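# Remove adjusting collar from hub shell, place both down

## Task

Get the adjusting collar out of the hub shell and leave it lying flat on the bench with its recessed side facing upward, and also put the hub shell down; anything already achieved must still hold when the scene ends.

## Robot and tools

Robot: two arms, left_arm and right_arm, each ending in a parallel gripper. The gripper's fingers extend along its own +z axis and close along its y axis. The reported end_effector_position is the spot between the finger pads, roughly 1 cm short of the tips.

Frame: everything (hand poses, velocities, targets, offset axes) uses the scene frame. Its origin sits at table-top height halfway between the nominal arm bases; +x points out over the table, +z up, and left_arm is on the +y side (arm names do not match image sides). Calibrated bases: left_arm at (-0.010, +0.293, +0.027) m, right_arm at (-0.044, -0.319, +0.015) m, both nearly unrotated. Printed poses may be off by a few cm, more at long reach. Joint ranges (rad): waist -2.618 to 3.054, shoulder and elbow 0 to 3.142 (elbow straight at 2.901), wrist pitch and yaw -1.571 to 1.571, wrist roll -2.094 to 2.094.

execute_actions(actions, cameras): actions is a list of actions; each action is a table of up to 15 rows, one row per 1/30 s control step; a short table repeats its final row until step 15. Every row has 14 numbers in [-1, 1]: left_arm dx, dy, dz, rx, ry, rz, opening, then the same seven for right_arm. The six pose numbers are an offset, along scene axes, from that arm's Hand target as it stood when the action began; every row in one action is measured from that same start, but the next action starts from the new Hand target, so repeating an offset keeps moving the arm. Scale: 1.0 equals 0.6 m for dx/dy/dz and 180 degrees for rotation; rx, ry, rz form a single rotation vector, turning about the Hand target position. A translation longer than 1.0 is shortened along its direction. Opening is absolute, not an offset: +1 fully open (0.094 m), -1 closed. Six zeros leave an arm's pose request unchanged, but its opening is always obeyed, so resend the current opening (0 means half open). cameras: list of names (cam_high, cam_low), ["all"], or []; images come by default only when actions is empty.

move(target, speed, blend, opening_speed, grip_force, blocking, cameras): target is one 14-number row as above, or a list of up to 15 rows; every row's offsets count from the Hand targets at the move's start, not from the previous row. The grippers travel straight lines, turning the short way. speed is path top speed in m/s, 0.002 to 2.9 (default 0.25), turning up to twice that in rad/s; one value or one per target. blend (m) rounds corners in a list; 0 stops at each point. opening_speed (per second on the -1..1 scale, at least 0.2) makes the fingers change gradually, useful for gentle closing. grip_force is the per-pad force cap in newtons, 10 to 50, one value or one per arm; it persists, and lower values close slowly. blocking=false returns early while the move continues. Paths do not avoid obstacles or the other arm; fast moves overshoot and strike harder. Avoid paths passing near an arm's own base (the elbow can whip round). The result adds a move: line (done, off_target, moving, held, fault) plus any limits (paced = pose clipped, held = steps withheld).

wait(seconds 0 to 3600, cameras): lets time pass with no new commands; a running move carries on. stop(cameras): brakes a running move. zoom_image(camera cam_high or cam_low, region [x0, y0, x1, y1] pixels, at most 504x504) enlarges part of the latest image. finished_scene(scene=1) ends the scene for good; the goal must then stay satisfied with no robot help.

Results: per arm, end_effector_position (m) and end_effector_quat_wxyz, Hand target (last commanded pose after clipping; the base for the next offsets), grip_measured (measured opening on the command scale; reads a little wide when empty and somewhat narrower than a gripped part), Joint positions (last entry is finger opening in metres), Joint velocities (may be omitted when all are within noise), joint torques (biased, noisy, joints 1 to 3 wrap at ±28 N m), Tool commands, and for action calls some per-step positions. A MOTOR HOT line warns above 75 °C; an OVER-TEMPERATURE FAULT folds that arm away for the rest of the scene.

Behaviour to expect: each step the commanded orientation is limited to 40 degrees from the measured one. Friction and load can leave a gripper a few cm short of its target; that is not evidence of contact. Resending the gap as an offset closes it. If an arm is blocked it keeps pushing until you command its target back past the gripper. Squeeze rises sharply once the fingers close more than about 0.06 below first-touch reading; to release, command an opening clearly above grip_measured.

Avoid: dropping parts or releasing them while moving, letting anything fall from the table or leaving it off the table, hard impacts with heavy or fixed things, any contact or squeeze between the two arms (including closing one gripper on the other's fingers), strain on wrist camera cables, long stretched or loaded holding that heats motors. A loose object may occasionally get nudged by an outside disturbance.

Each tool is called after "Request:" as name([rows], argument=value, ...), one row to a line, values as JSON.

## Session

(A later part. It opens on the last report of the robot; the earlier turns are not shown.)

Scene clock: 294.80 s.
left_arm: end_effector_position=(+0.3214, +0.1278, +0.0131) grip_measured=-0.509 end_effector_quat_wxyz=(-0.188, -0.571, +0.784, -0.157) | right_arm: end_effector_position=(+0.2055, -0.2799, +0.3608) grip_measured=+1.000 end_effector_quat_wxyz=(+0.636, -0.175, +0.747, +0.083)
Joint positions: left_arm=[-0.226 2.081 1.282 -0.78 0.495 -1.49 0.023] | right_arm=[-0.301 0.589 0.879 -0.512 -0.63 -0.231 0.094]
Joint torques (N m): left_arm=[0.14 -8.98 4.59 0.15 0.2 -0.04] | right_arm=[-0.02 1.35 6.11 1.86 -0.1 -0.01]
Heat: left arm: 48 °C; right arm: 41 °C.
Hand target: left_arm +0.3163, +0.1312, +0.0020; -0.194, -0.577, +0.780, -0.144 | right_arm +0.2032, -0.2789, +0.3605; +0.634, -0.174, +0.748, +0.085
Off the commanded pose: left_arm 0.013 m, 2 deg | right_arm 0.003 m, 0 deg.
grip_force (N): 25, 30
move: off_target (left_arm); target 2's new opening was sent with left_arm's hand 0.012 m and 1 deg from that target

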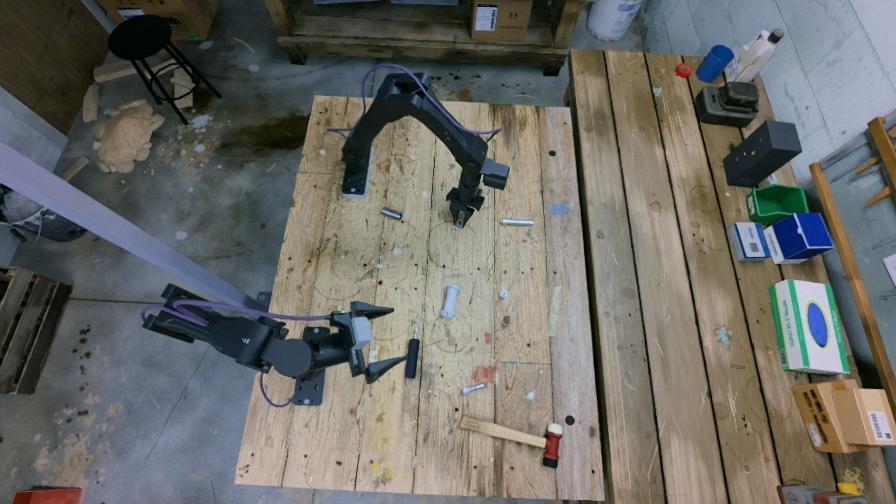

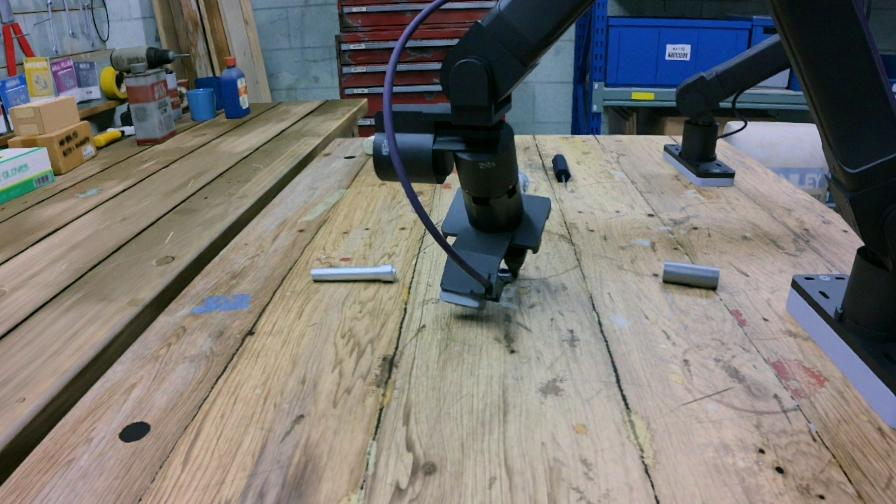

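Request:
move([
  [0,0,0.12,0,0,0,-1,0,0,0,0,0,0,1],
  [-0.027,0.048,0.197,0.499,-0.151,0,-1,0,0,0,0,0,0,1],
], speed=0.25, blend=[0.02,0], cameras=["all"])

Request:
zoom_image(camera="cam_low", region=[460, 140, 580, 260])

Request:
zoom_image(camera="cam_high", region=[425, 170, 495, 240])

Scene clock: 304.47 s.
left_arm: end_effector_position=(+0.3007, +0.1554, +0.1228) grip_measured=-0.510 end_effector_quat_wxyz=(+0.370, -0.448, +0.772, +0.257) | right_arm: end_effector_position=(+0.2055, -0.2799, +0.3608) grip_measured=+1.000 end_effector_quat_wxyz=(+0.636, -0.175, +0.747, +0.083)
Joint positions: left_arm=[-0.82 2.125 1.573 -1.492 -0.84 -2.092 0.023] | right_arm=[-0.301 0.589 0.879 -0.512 -0.63 -0.231 0.094]
Joint torques (N m): left_arm=[-0.32 -9.43 4.25 -0.85 -0.65 -0.13] | right_arm=[0.01 1.36 6.11 1.86 -0.09 0]
Heat: left arm: 48 °C; right arm: 41 °C.
Hand target: left_arm +0.3001, +0.1599, +0.1201; +0.436, -0.499, +0.674, +0.325 | right_arm +0.2032, -0.2789, +0.3605; +0.634, -0.174, +0.748, +0.085
Off the commanded pose: left_arm 0.005 m, 17 deg | right_arm 0.003 m, 0 deg.
joint sent to its limit (left arm) — joint 6 (wrist roll), lower limit. The joint targets are off in orientation, not in position.
grip_force (N): 25, 30
move: off_target (left_arm)

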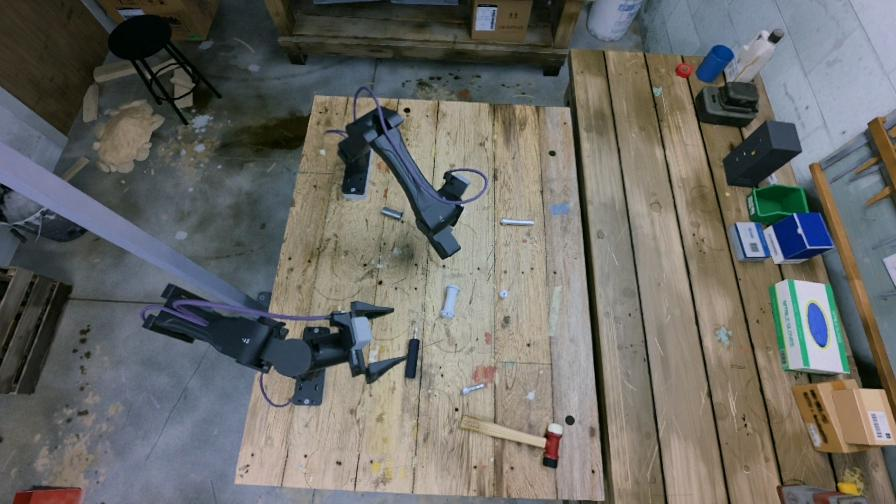

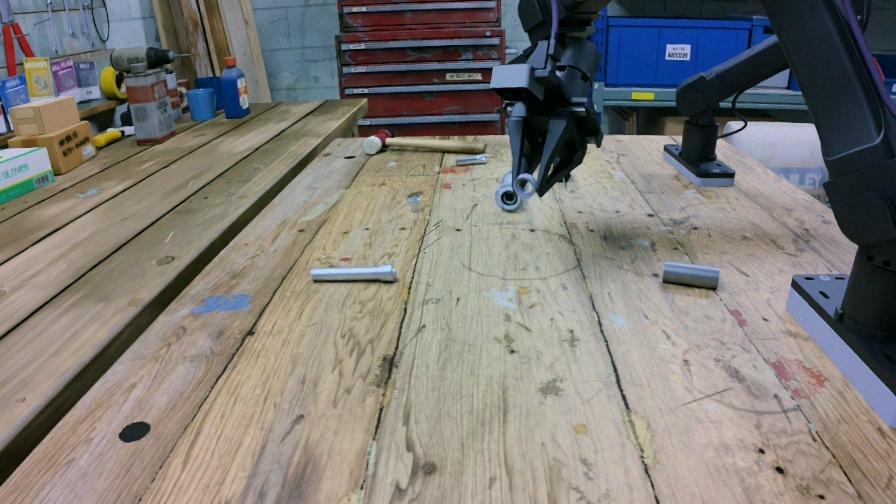

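Scaled by 4.200 from the camera's image (finer frame: 1280x720).

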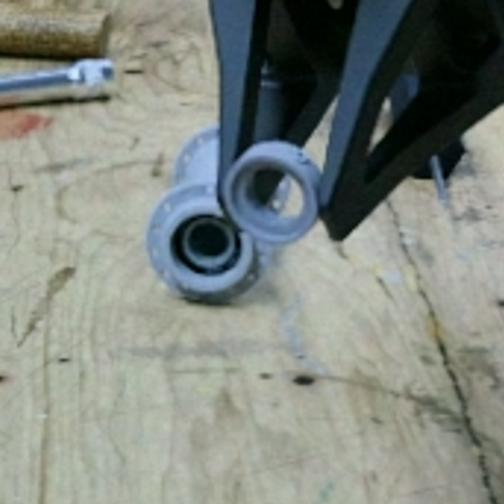

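Scaled by 7.200 from the camera's image (finer frame: 1280x720).

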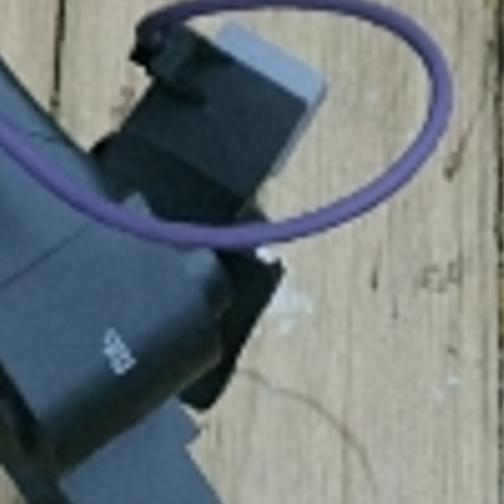

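Request:
move([
  [0.02,0,0,0,0,-0.167,-1,0,0,0,0,0,0,1],
  [0.02,0,-0.15,0,0,-0.167,-1,0,0,0,0,0,0,1],
], speed=0.2, cameras=["all"])

Request:
zoom_image(camera="cam_low", region=[460, 200, 580, 320])

Scene clock: 317.43 s.
left_arm: end_effector_position=(+0.3127, +0.1558, +0.0303) grip_measured=-0.510 end_effector_quat_wxyz=(+0.493, -0.322, +0.786, +0.190) | right_arm: end_effector_position=(+0.2055, -0.2799, +0.3608) grip_measured=+1.000 end_effector_quat_wxyz=(+0.636, -0.175, +0.747, +0.083)
Joint positions: left_arm=[-0.877 2.145 1.067 -0.633 -1.108 -1.748 0.023] | right_arm=[-0.301 0.589 0.879 -0.512 -0.63 -0.231 0.094]
Joint torques (N m): left_arm=[-0.17 -9.09 3.21 -0.06 -0.79 0.16] | right_arm=[-0.01 1.35 6.11 1.86 -0.09 0]
Heat: left arm: 47 °C; right arm: 41 °C.
Hand target: left_arm +0.3120, +0.1600, +0.0301; +0.505, -0.307, +0.781, +0.201 | right_arm +0.2032, -0.2789, +0.3605; +0.634, -0.174, +0.748, +0.085
Off the commanded pose: left_arm 0.004 m, 3 deg | right_arm 0.003 m, 0 deg.
grip_force (N): 25, 30
move: off_target (left_arm)

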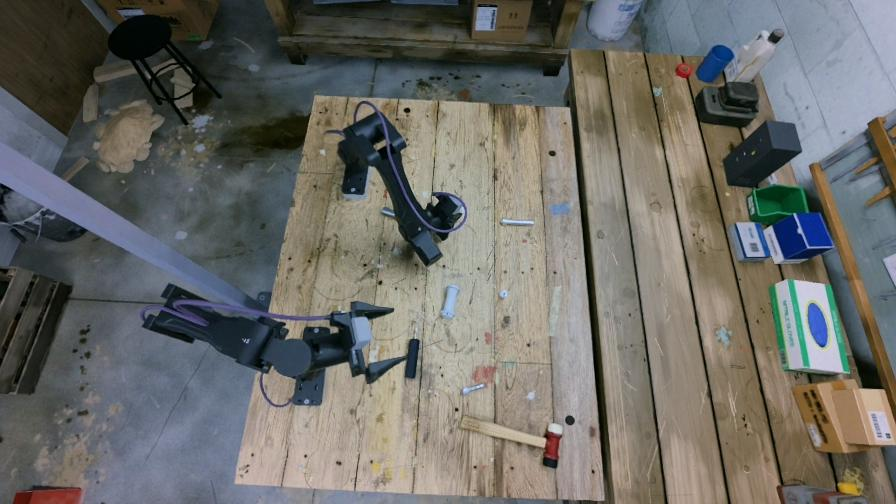

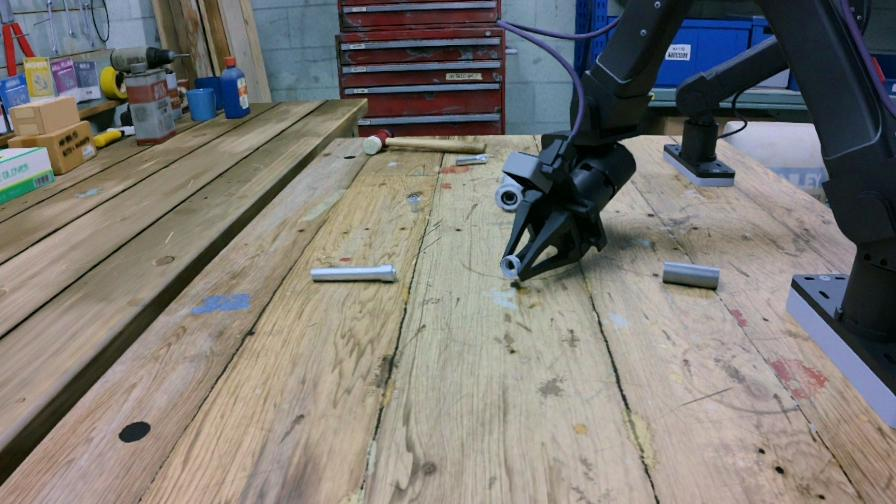

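Scaled by 4.200 from the camera's image (finer frame: 1280x720).

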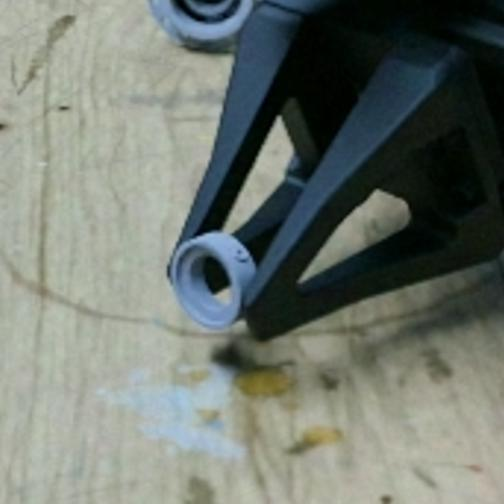

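Request:
move([
  [0,0,-0.034,0,0,0,-1,0,0,0,0,0,0,1],
  [-0.018,-0.017,-0.036,0,0,0,-1,0,0,0,0,0,0,1],
], speed=0.04, grip_force=[10,30], cameras=["cam_low"])

Request:
zoom_image(camera="cam_low", region=[460, 220, 580, 320])

Scene clock: 326.77 s.
left_arm: end_effector_position=(+0.3037, +0.1502, +0.0164) grip_measured=-0.510 end_effector_quat_wxyz=(+0.510, -0.311, +0.778, +0.193) | right_arm: end_effector_position=(+0.2055, -0.2799, +0.3608) grip_measured=+1.000 end_effector_quat_wxyz=(+0.636, -0.175, +0.747, +0.083)
Joint positions: left_arm=[-0.92 2.216 1.071 -0.646 -1.144 -1.83 0.023] | right_arm=[-0.301 0.589 0.879 -0.512 -0.63 -0.231 0.094]
Joint torques (N m): left_arm=[-0.62 -7.83 4.9 -0.37 -0.4 -0.08] | right_arm=[-0.01 1.33 6.11 1.86 -0.1 0]
Heat: left arm: 47 °C; right arm: 41 °C.
Hand target: left_arm +0.3012, +0.1497, +0.0085; +0.505, -0.307, +0.781, +0.201 | right_arm +0.2032, -0.2789, +0.3605; +0.634, -0.174, +0.748, +0.085
Off the commanded pose: left_arm 0.008 m, 1 deg | right_arm 0.003 m, 0 deg.
grip_force (N): 10, 30
move: done

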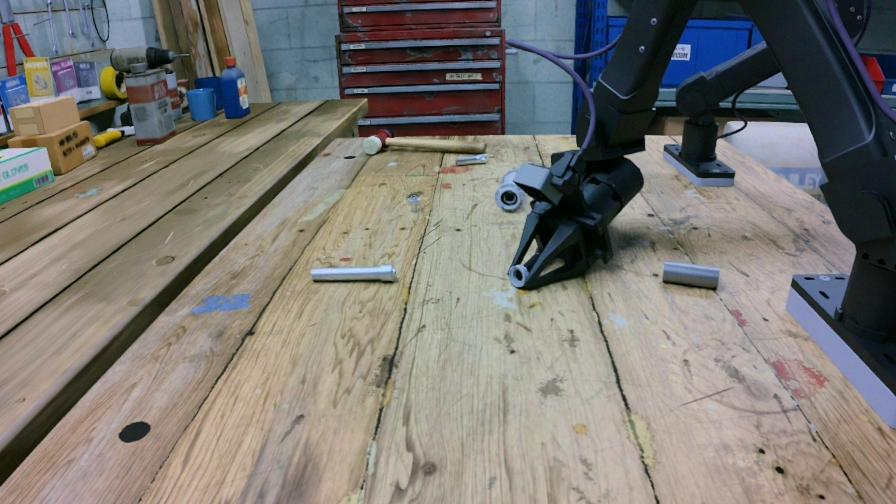

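Scaled by 4.200 from the camera's image (finer frame: 1280x720).

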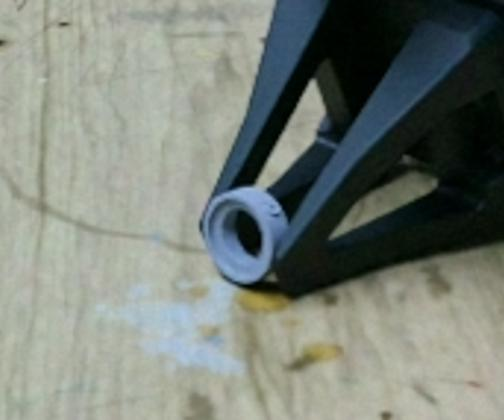

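Request:
move([
  [0,0,-0.012,0,0,0,-1,0,0,0,0,0,0,1],
  [-0.024,-0.023,-0.016,0,0,0,-1,0,0,0,0,0,0,1],
], speed=0.03, cameras=["cam_low"])

Request:
zoom_image(camera="cam_low", region=[460, 220, 580, 320])

Scene clock: 335.90 s.
left_arm: end_effector_position=(+0.2932, +0.1372, +0.0160) grip_measured=-0.510 end_effector_quat_wxyz=(+0.525, -0.301, +0.771, +0.197) | right_arm: end_effector_position=(+0.2055, -0.2799, +0.3608) grip_measured=+1.000 end_effector_quat_wxyz=(+0.636, -0.175, +0.747, +0.083)
Joint positions: left_arm=[-0.979 2.273 1.129 -0.779 -1.165 -1.964 0.023] | right_arm=[-0.301 0.589 0.879 -0.512 -0.63 -0.231 0.094]
Joint torques (N m): left_arm=[-0.76 -7.69 4.21 -0.42 -0.02 -0.13] | right_arm=[-0.01 1.36 6.11 1.86 -0.1 -0.01]
Heat: left arm: 47 °C; right arm: 41 °C.
Hand target: left_arm +0.2869, +0.1360, -0.0010; +0.505, -0.307, +0.781, +0.201 | right_arm +0.2032, -0.2789, +0.3605; +0.634, -0.174, +0.748, +0.085
Off the commanded pose: left_arm 0.018 m, 3 deg | right_arm 0.003 m, 0 deg.
grip_force (N): 10, 30
move: off_target (left_arm)

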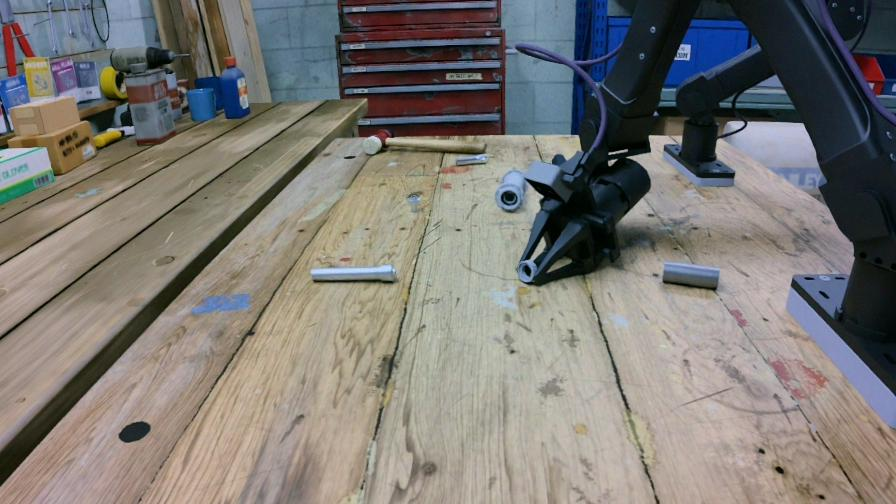

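Scaled by 4.200 from the camera's image (finer frame: 1280x720).

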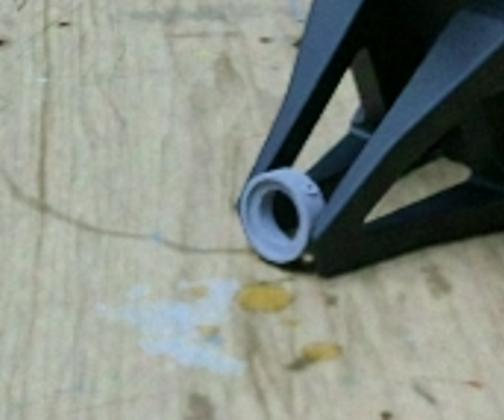

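Request:
move([
  [0.01,0.002,0.055,0,0,0,-1,0,0,0,0,0,0,1],
  [0.01,0.002,0.055,-0.023,0.0245,0,-1,0,0,0,0,0,0,1],
  [0.01,0.002,0.010,-0.023,0.0245,0,-1,0,0,0,0,0,0,1],
], speed=[0.1,0.1,0.05], cameras=["cam_low","cam_high"])

Request:
zoom_image(camera="cam_low", region=[480, 230, 580, 310])

Scene clock: 351.10 s.
left_arm: end_effector_position=(+0.2941, +0.1317, +0.0164) grip_measured=-0.510 end_effector_quat_wxyz=(+0.464, -0.322, +0.806, +0.176) | right_arm: end_effector_position=(+0.2055, -0.2799, +0.3608) grip_measured=+1.000 end_effector_quat_wxyz=(+0.636, -0.175, +0.747, +0.083)
Joint positions: left_arm=[-0.948 2.18 1.115 -0.718 -1.025 -1.836 0.023] | right_arm=[-0.301 0.589 0.879 -0.512 -0.63 -0.231 0.094]
Joint torques (N m): left_arm=[0.47 -7.84 3.02 0.05 -0.45 0.09] | right_arm=[-0.01 1.33 6.09 1.86 -0.09 -0.01]
Heat: left arm: 47 °C; right arm: 41 °C.
Hand target: left_arm +0.2928, +0.1371, +0.0049; +0.464, -0.317, +0.806, +0.184 | right_arm +0.2032, -0.2789, +0.3605; +0.634, -0.174, +0.748, +0.085
Off the commanded pose: left_arm 0.013 m, 1 deg | right_arm 0.003 m, 0 deg.
grip_force (N): 10, 30
move: off_target (left_arm)

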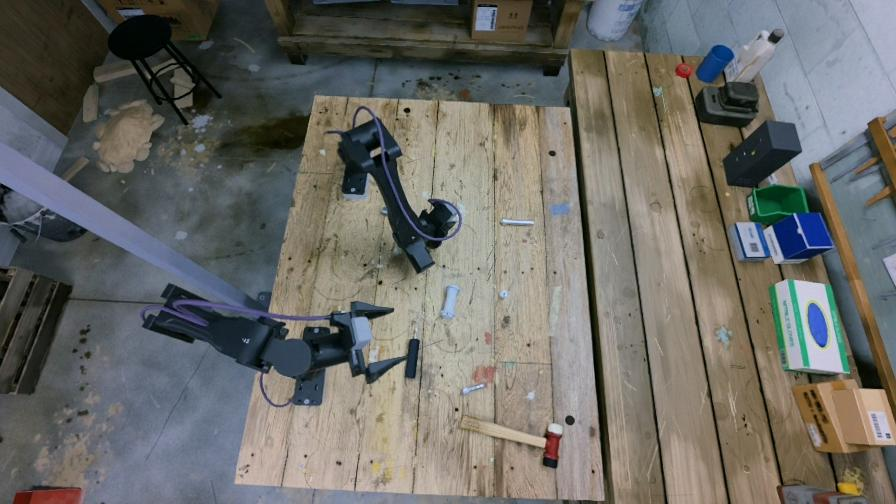

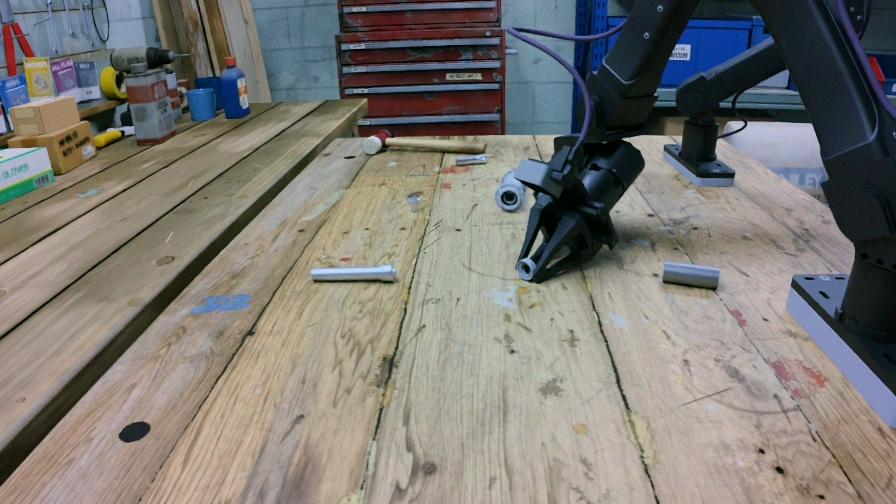

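Scaled by 5.040 from the camera's image (finer frame: 1280x720).

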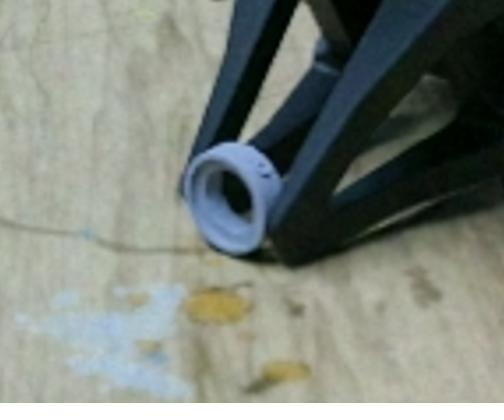

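Request:
move(target=[0,0.004,-0.013,0,0,0,-1,0,0,0,0,0,0,1], speed=0.05, cameras=["cam_low"])

Request:
zoom_image(camera="cam_low", region=[490, 240, 570, 300])

Scene clock: 354.43 s.
left_arm: end_effector_position=(+0.2963, +0.1338, +0.0160) grip_measured=-0.510 end_effector_quat_wxyz=(+0.477, -0.316, +0.801, +0.177) | right_arm: end_effector_position=(+0.2055, -0.2799, +0.3608) grip_measured=+1.000 end_effector_quat_wxyz=(+0.636, -0.175, +0.747, +0.083)
Joint positions: left_arm=[-0.948 2.189 1.102 -0.691 -1.056 -1.827 0.023] | right_arm=[-0.301 0.589 0.879 -0.512 -0.63 -0.231 0.094]
Joint torques (N m): left_arm=[0.7 -7.31 2.73 0.21 -0.2 0.09] | right_arm=[-0.01 1.35 6.09 1.86 -0.09 -0.01]
Heat: left arm: 47 °C; right arm: 41 °C.
Hand target: left_arm +0.2928, +0.1397, -0.0029; +0.464, -0.317, +0.806, +0.185 | right_arm +0.2032, -0.2789, +0.3605; +0.634, -0.174, +0.748, +0.085
Off the commanded pose: left_arm 0.020 m, 2 deg | right_arm 0.003 m, 0 deg.
grip_force (N): 10, 30
move: off_target (left_arm)

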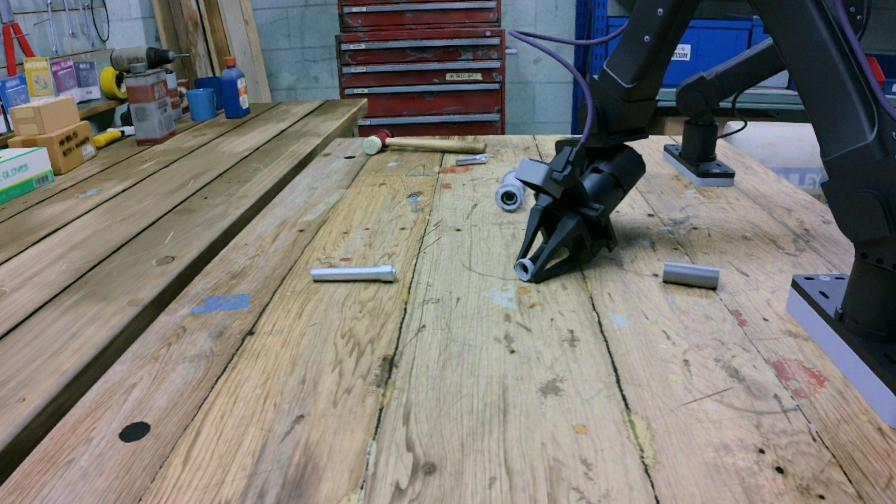

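Scaled by 6.300 from the camera's image (finer frame: 1280x720).

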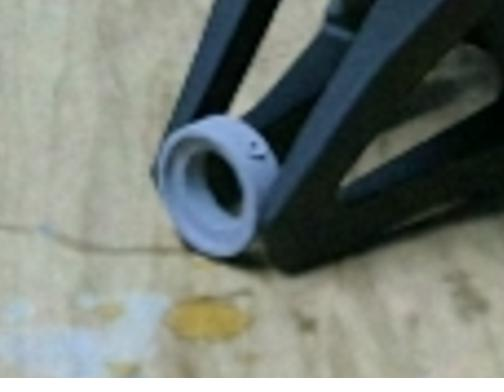

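Request:
move([
  [0.003,-0.004,0.014,0,0,0,-1,0,0,0,0,0,0,1],
  [0.003,-0.004,0.014,0,0,0,0,0,0,0,0,0,0,1],
], speed=0.05, opening_speed=0.3, cameras=["cam_low"])

Request:
zoom_image(camera="cam_low", region=[490, 240, 570, 300])

Scene clock: 365.17 s.
left_arm: end_effector_position=(+0.2965, +0.1340, +0.0161) grip_measured=-0.003 end_effector_quat_wxyz=(+0.477, -0.315, +0.801, +0.178) | right_arm: end_effector_position=(+0.2055, -0.2799, +0.3608) grip_measured=+1.000 end_effector_quat_wxyz=(+0.636, -0.175, +0.747, +0.083)
Joint positions: left_arm=[-0.947 2.189 1.102 -0.691 -1.057 -1.824 0.047] | right_arm=[-0.301 0.589 0.879 -0.512 -0.63 -0.231 0.094]
Joint torques (N m): left_arm=[0.68 -8.66 4.11 -0.13 -0.23 0.06] | right_arm=[-0.01 1.36 6.09 1.86 -0.1 -0.01]
Heat: left arm: 46 °C; right arm: 41 °C.
Hand target: left_arm +0.2946, +0.1371, +0.0055; +0.464, -0.317, +0.806, +0.184 | right_arm +0.2032, -0.2789, +0.3605; +0.634, -0.174, +0.748, +0.085
Off the commanded pose: left_arm 0.011 m, 2 deg | right_arm 0.003 m, 0 deg.
grip_force (N): 10, 30
move: off_target (left_arm); target 2's new opening was sent with left_arm's hand 0.011 m and 2 deg from that target

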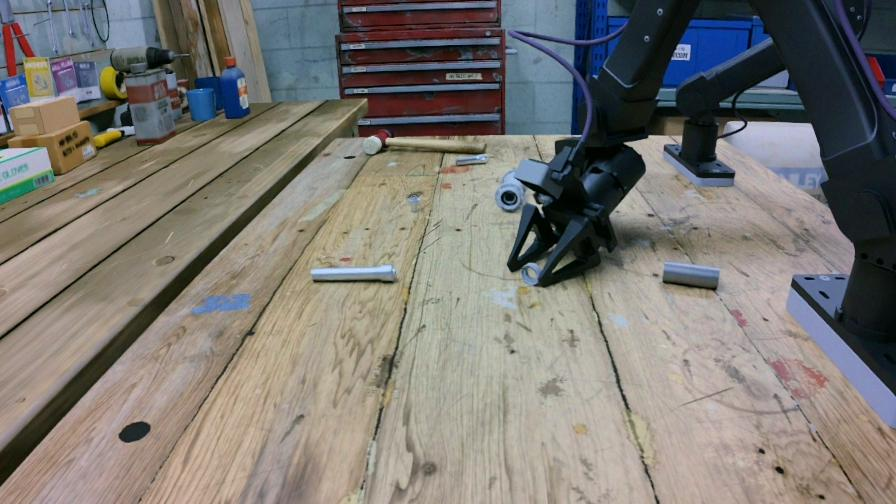

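Scaled by 6.300 from the camera's image (finer frame: 1280x720).

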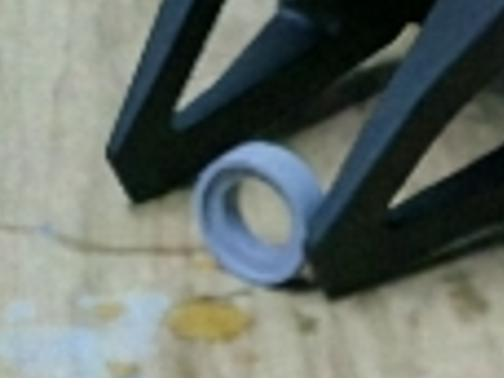

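Request:
move([
  [0.012,0.003,0.06,-0.15,0.16,0,0,0,0,0,0,0,0,1],
  [0.012,0.003,0.024,-0.312,0.333,0,0,0,0,0,0,0,0,1],
], speed=0.12, blend=[0.01,0], cameras=["all"])

Request:
zoom_image(camera="cam_low", region=[470, 210, 590, 310])

Request:
zoom_image(camera="cam_high", region=[435, 190, 485, 240])

Scene clock: 377.73 s.
left_arm: end_effector_position=(+0.3005, +0.1396, +0.0224) grip_measured=-0.003 end_effector_quat_wxyz=(-0.171, -0.361, +0.914, -0.072) | right_arm: end_effector_position=(+0.2055, -0.2799, +0.3608) grip_measured=+1.000 end_effector_quat_wxyz=(+0.636, -0.175, +0.747, +0.083)
Joint positions: left_arm=[-0.288 2.129 1.438 -1.066 0.326 -1.016 0.047] | right_arm=[-0.301 0.589 0.879 -0.512 -0.63 -0.231 0.094]
Joint torques (N m): left_arm=[0.34 -9.22 7.41 -0.35 0.24 0.11] | right_arm=[0.01 1.36 6.09 1.86 -0.1 0]
Heat: left arm: 47 °C; right arm: 41 °C.
Hand target: left_arm +0.3019, +0.1389, +0.0200; -0.180, -0.359, +0.913, -0.071 | right_arm +0.2032, -0.2789, +0.3605; +0.634, -0.174, +0.748, +0.085
Off the commanded pose: left_arm 0.003 m, 1 deg | right_arm 0.003 m, 0 deg.
grip_force (N): 10, 30
move: done

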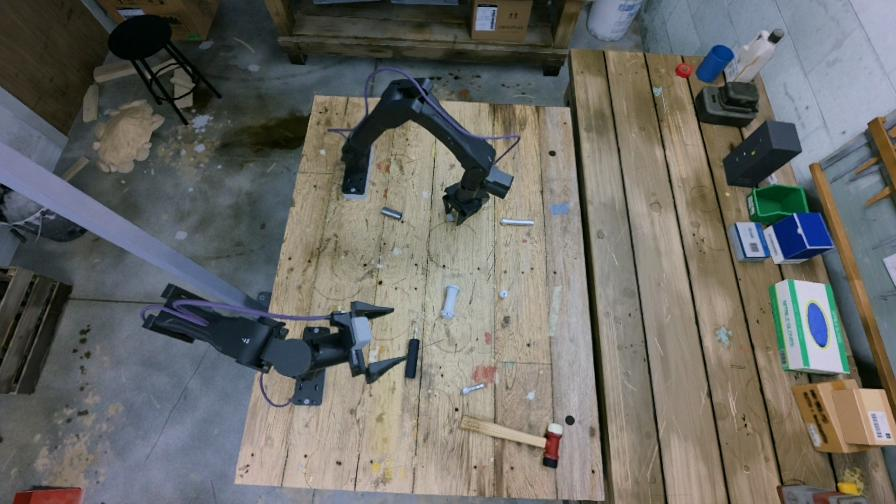

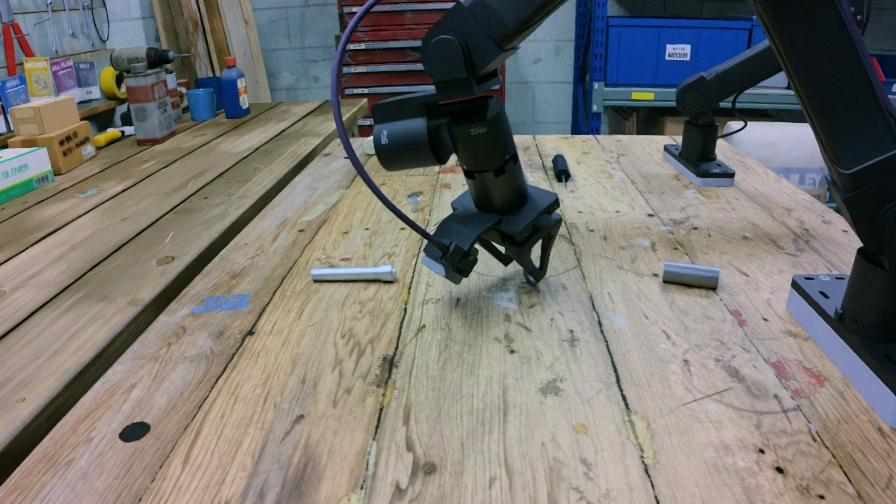

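Scaled by 4.200 from the camera's image (finer frame: 1280x720).

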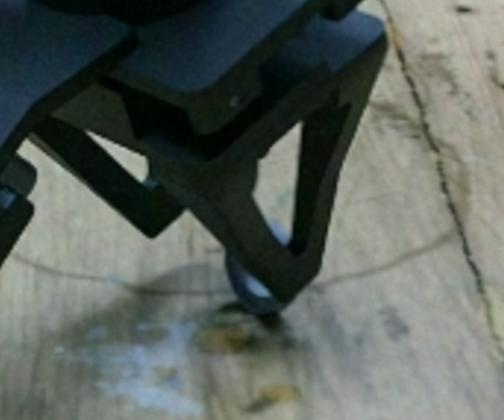

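Scaled by 10.080 from the camera's image (finer frame: 1280x720).

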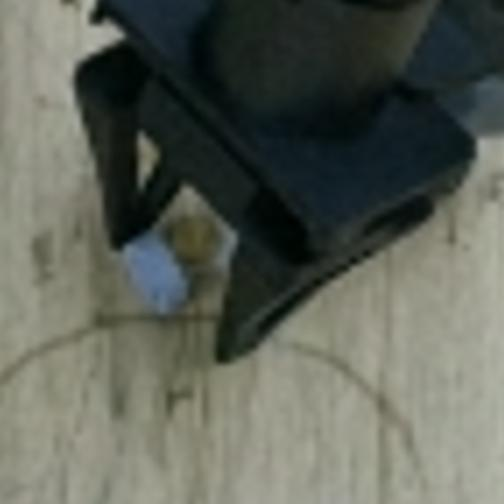

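Request:
move([
  [0,0,-0.012,0,0,0,0,0,0,0,0,0,0,1],
  [0,0,-0.012,0,0,0,-1,0,0,0,0,0,0,1],
], speed=0.05, opening_speed=0.4, grip_force=[20,30], cameras=["all"])

Request:
zoom_image(camera="cam_low", region=[470, 210, 590, 310])

Request:
zoom_image(camera="cam_high", region=[435, 190, 485, 240])

Scene clock: 385.20 s.
left_arm: end_effector_position=(+0.2987, +0.1401, +0.0179) grip_measured=-0.504 end_effector_quat_wxyz=(-0.177, -0.361, +0.913, -0.068) | right_arm: end_effector_position=(+0.2055, -0.2799, +0.3608) grip_measured=+1.000 end_effector_quat_wxyz=(+0.636, -0.175, +0.747, +0.083)
Joint positions: left_arm=[-0.288 2.143 1.438 -1.066 0.326 -1.015 0.023] | right_arm=[-0.301 0.589 0.879 -0.512 -0.63 -0.231 0.094]
Joint torques (N m): left_arm=[0.32 -9.48 6.41 -0.23 0.28 0.11] | right_arm=[-0.01 1.35 6.12 1.86 -0.1 -0.01]
Heat: left arm: 48 °C; right arm: 41 °C.
Hand target: left_arm +0.3019, +0.1389, +0.0127; -0.180, -0.359, +0.913, -0.071 | right_arm +0.2032, -0.2789, +0.3605; +0.634, -0.174, +0.748, +0.085
Off the commanded pose: left_arm 0.006 m, 1 deg | right_arm 0.003 m, 0 deg.
grip_force (N): 20, 30
move: done

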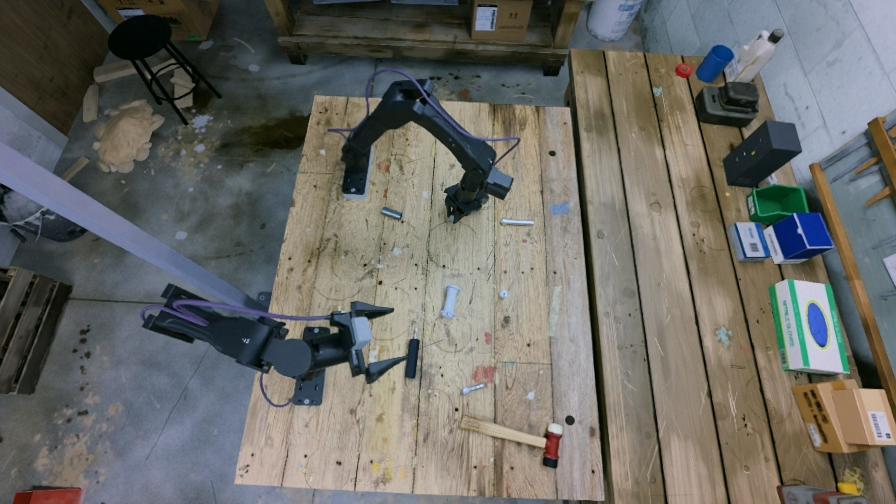

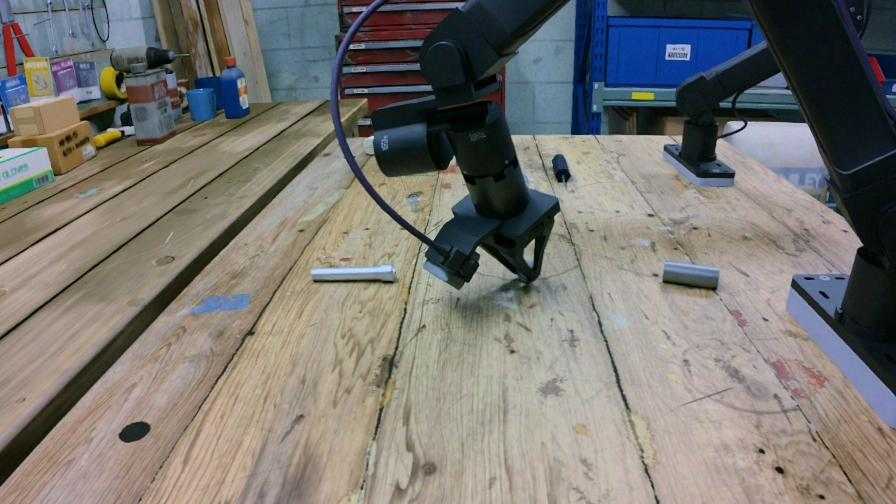

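Scaled by 4.200 from the camera's image (finer frame: 1280x720).

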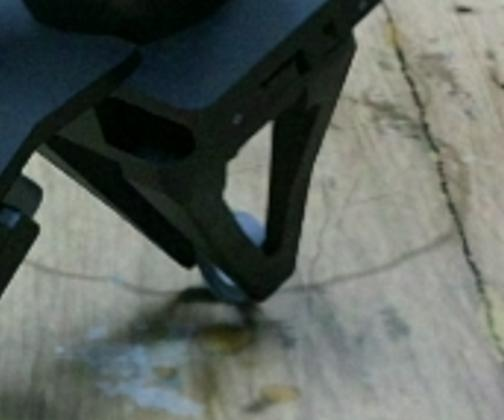

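Scaled by 10.080 from the camera's image (finer frame: 1280x720).

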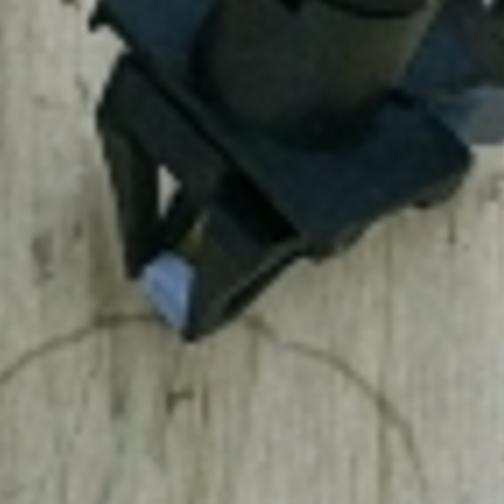

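Request:
move([
  [0,0,0.09,0,0,0,-1,0,0,0,0,0,0,1],
  [0,0.01,0.13,0.327,-0.349,0,-1,0,0,0,0,0,0,1],
], speed=0.2, blend=[0.02,0], cameras=["all"])

Request:
zoom_image(camera="cam_low", region=[470, 140, 590, 240])

Scene clock: 393.90 s.
left_arm: end_effector_position=(+0.3012, +0.1417, +0.0902) grip_measured=-0.504 end_effector_quat_wxyz=(+0.477, -0.322, +0.798, +0.180) | right_arm: end_effector_position=(+0.2055, -0.2799, +0.3608) grip_measured=+1.000 end_effector_quat_wxyz=(+0.636, -0.175, +0.747, +0.083)
Joint positions: left_arm=[-0.921 1.991 1.159 -0.923 -1.061 -1.803 0.023] | right_arm=[-0.301 0.589 0.879 -0.512 -0.63 -0.231 0.094]
Joint torques (N m): left_arm=[-0.35 -7.77 5.11 -0.43 -0.79 -0.11] | right_arm=[-0.01 1.35 6.11 1.86 -0.1 -0.01]
Heat: left arm: 48 °C; right arm: 41 °C.
Hand target: left_arm +0.3019, +0.1450, +0.0908; +0.491, -0.311, +0.790, +0.195 | right_arm +0.2032, -0.2789, +0.3605; +0.634, -0.174, +0.748, +0.085
Off the commanded pose: left_arm 0.003 m, 3 deg | right_arm 0.003 m, 0 deg.
grip_force (N): 20, 30
move: off_target (left_arm)

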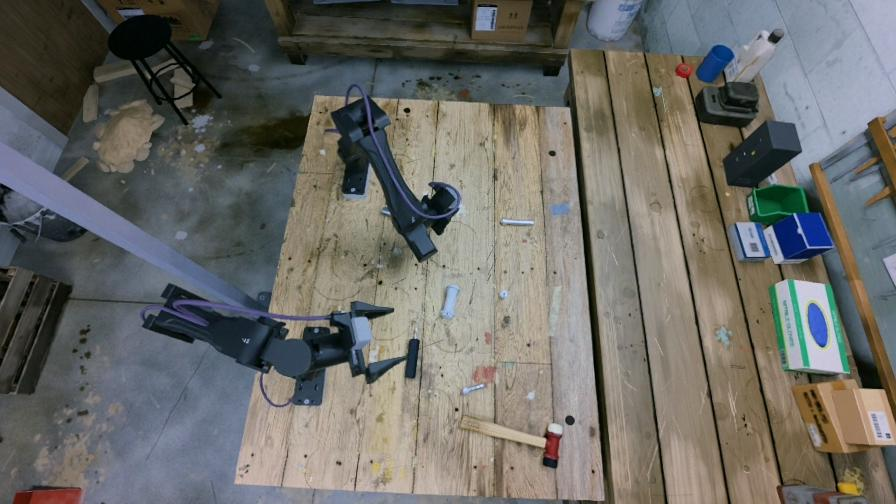

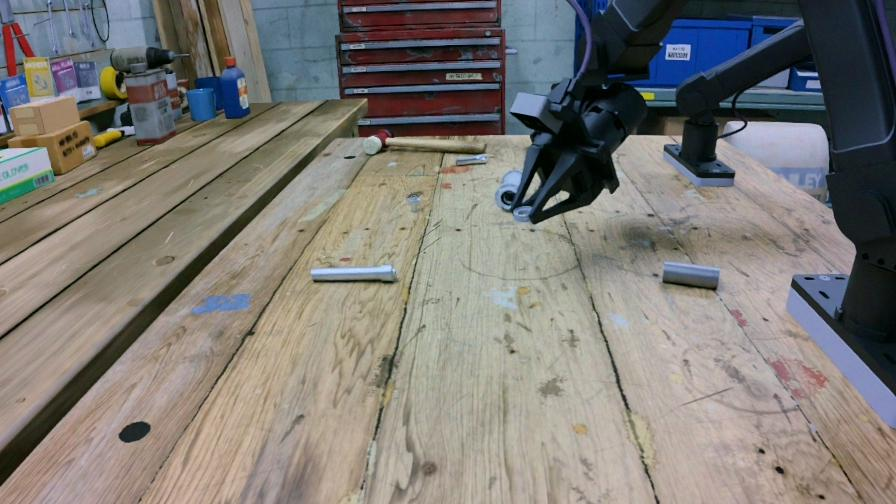

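Scaled by 4.200 from the camera's image (finer frame: 1280x720).

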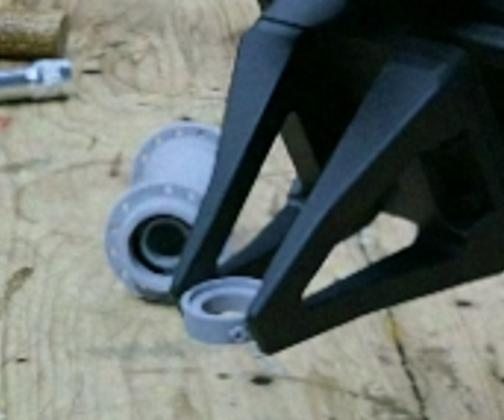

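Request:
move([
  [0,0,-0.09,-0.025,0.027,0,-1,0,0,0,0,0,0,1],
  [0,0,-0.14,-0.025,0.027,0,-1,0,0,0,0,0,0,1],
], speed=[0.15,0.04], blend=[0.005,0], cameras=["cam_low"])

Request:
zoom_image(camera="cam_low", region=[480, 220, 580, 310])

Scene clock: 401.53 s.
left_arm: end_effector_position=(+0.3031, +0.1392, +0.0164) grip_measured=-0.504 end_effector_quat_wxyz=(+0.443, -0.328, +0.818, +0.166) | right_arm: end_effector_position=(+0.2055, -0.2799, +0.3608) grip_measured=+1.000 end_effector_quat_wxyz=(+0.636, -0.175, +0.747, +0.083)
Joint positions: left_arm=[-0.898 2.132 1.079 -0.629 -0.983 -1.726 0.023] | right_arm=[-0.301 0.589 0.879 -0.512 -0.63 -0.231 0.094]
Joint torques (N m): left_arm=[0.53 -7.84 3.25 0.13 -0.5 0.04] | right_arm=[0.01 1.35 6.11 1.86 -0.09 -0.01]
Heat: left arm: 47 °C; right arm: 41 °C.
Hand target: left_arm +0.3018, +0.1450, +0.0067; +0.444, -0.321, +0.817, +0.177 | right_arm +0.2032, -0.2789, +0.3605; +0.634, -0.174, +0.748, +0.085
Off the commanded pose: left_arm 0.011 m, 1 deg | right_arm 0.003 m, 0 deg.
grip_force (N): 20, 30
move: off_target (left_arm)

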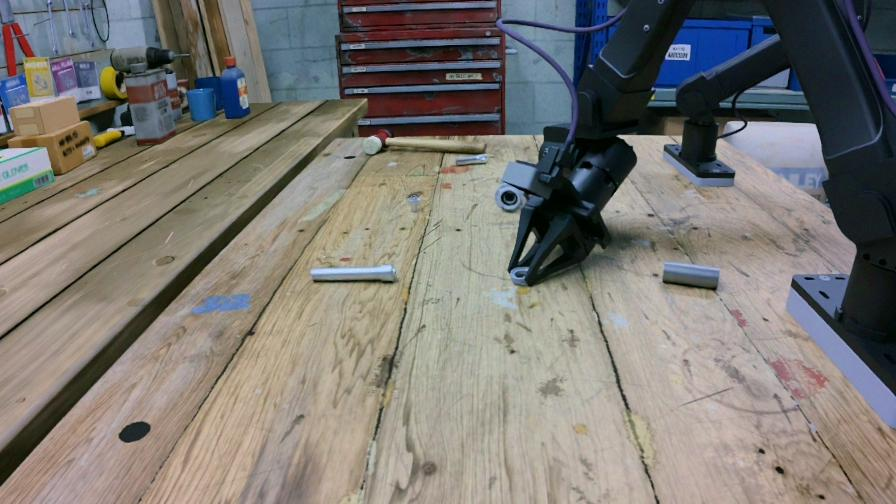

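Scaled by 5.040 from the camera's image (finer frame: 1280x720).

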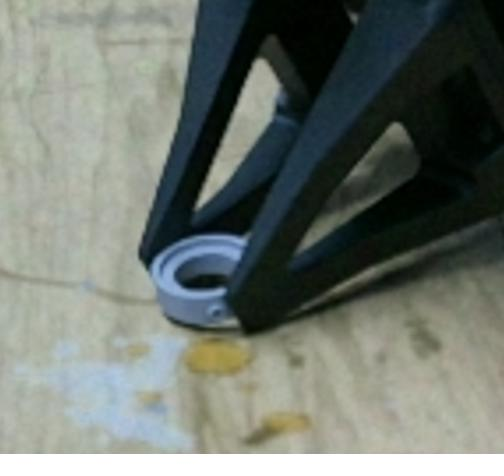

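Request:
move([
  [0,-0.004,0.005,0,0,0,-1,0,0,0,0,0,0,1],
  [0,-0.004,0.005,0,0,0,0.1,0,0,0,0,0,0,1],
  [-0.02,-0.024,0.16,0,0,0,0.1,0,0,0,0,0,0,1],
], speed=[0.05,0.05,0.15], opening_speed=0.3, cameras=["all"])

Request:
zoom_image(camera="cam_low", region=[470, 170, 590, 300])

Request:
zoom_image(camera="cam_low", region=[500, 260, 536, 292])

Scene clock: 412.23 s.
left_arm: end_effector_position=(+0.2864, +0.1348, +0.0928) grip_measured=+0.097 end_effector_quat_wxyz=(+0.433, -0.317, +0.823, +0.186) | right_arm: end_effector_position=(+0.2055, -0.2799, +0.3608) grip_measured=+1.000 end_effector_quat_wxyz=(+0.636, -0.175, +0.747, +0.083)
Joint positions: left_arm=[-0.944 1.969 1.2 -1.027 -0.965 -1.805 0.052] | right_arm=[-0.301 0.589 0.879 -0.512 -0.63 -0.231 0.094]
Joint torques (N m): left_arm=[-0.4 -10.44 7.13 -0.47 -0.57 -0.1] | right_arm=[-0.01 1.33 6.11 1.86 -0.1 0]
Heat: left arm: 46 °C; right arm: 41 °C.
Hand target: left_arm +0.2898, +0.1306, +0.1027; +0.445, -0.321, +0.817, +0.177 | right_arm +0.2032, -0.2789, +0.3605; +0.634, -0.174, +0.748, +0.085
Off the commanded pose: left_arm 0.011 m, 2 deg | right_arm 0.003 m, 0 deg.
grip_force (N): 20, 30
move: off_target (left_arm)

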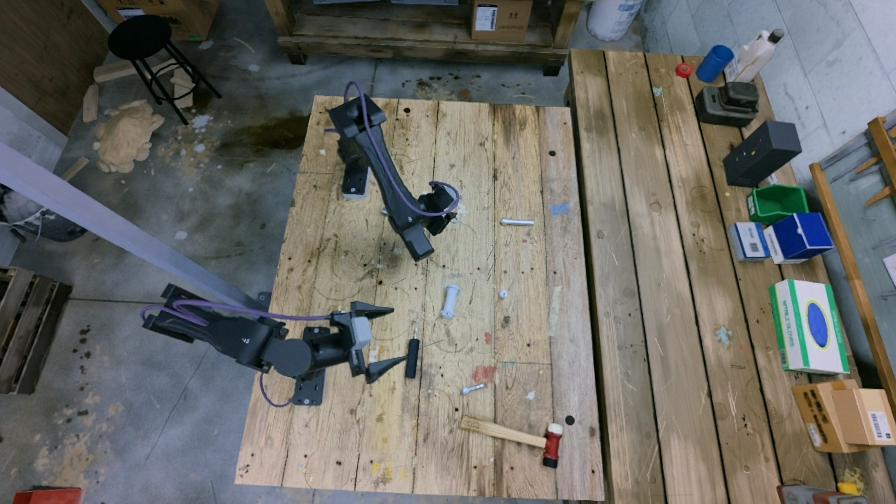

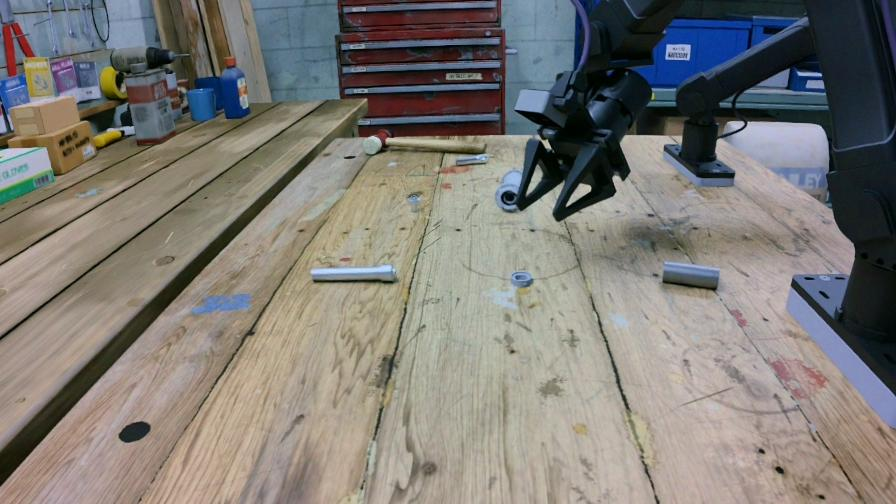

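Scaled by 3.877 from the camera's image (finer frame: 1280x720).

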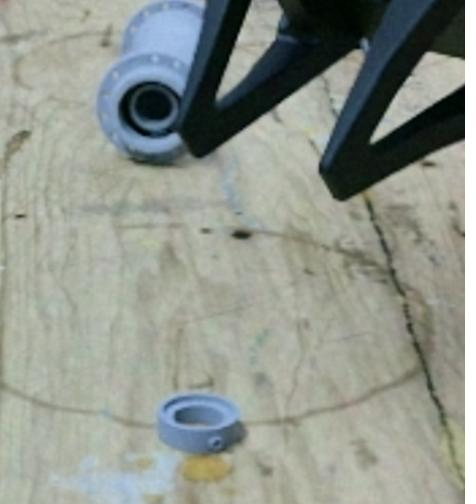

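Scaled by 14.000 from the camera's image (finer frame: 1280x720).

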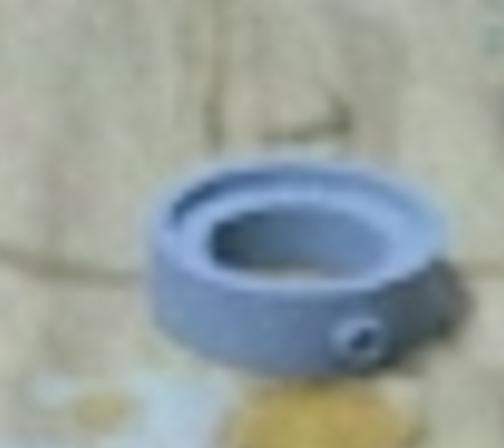

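Flat, recess up, hub down.

Request:
finished_scene()

The scene is finished: the task was done.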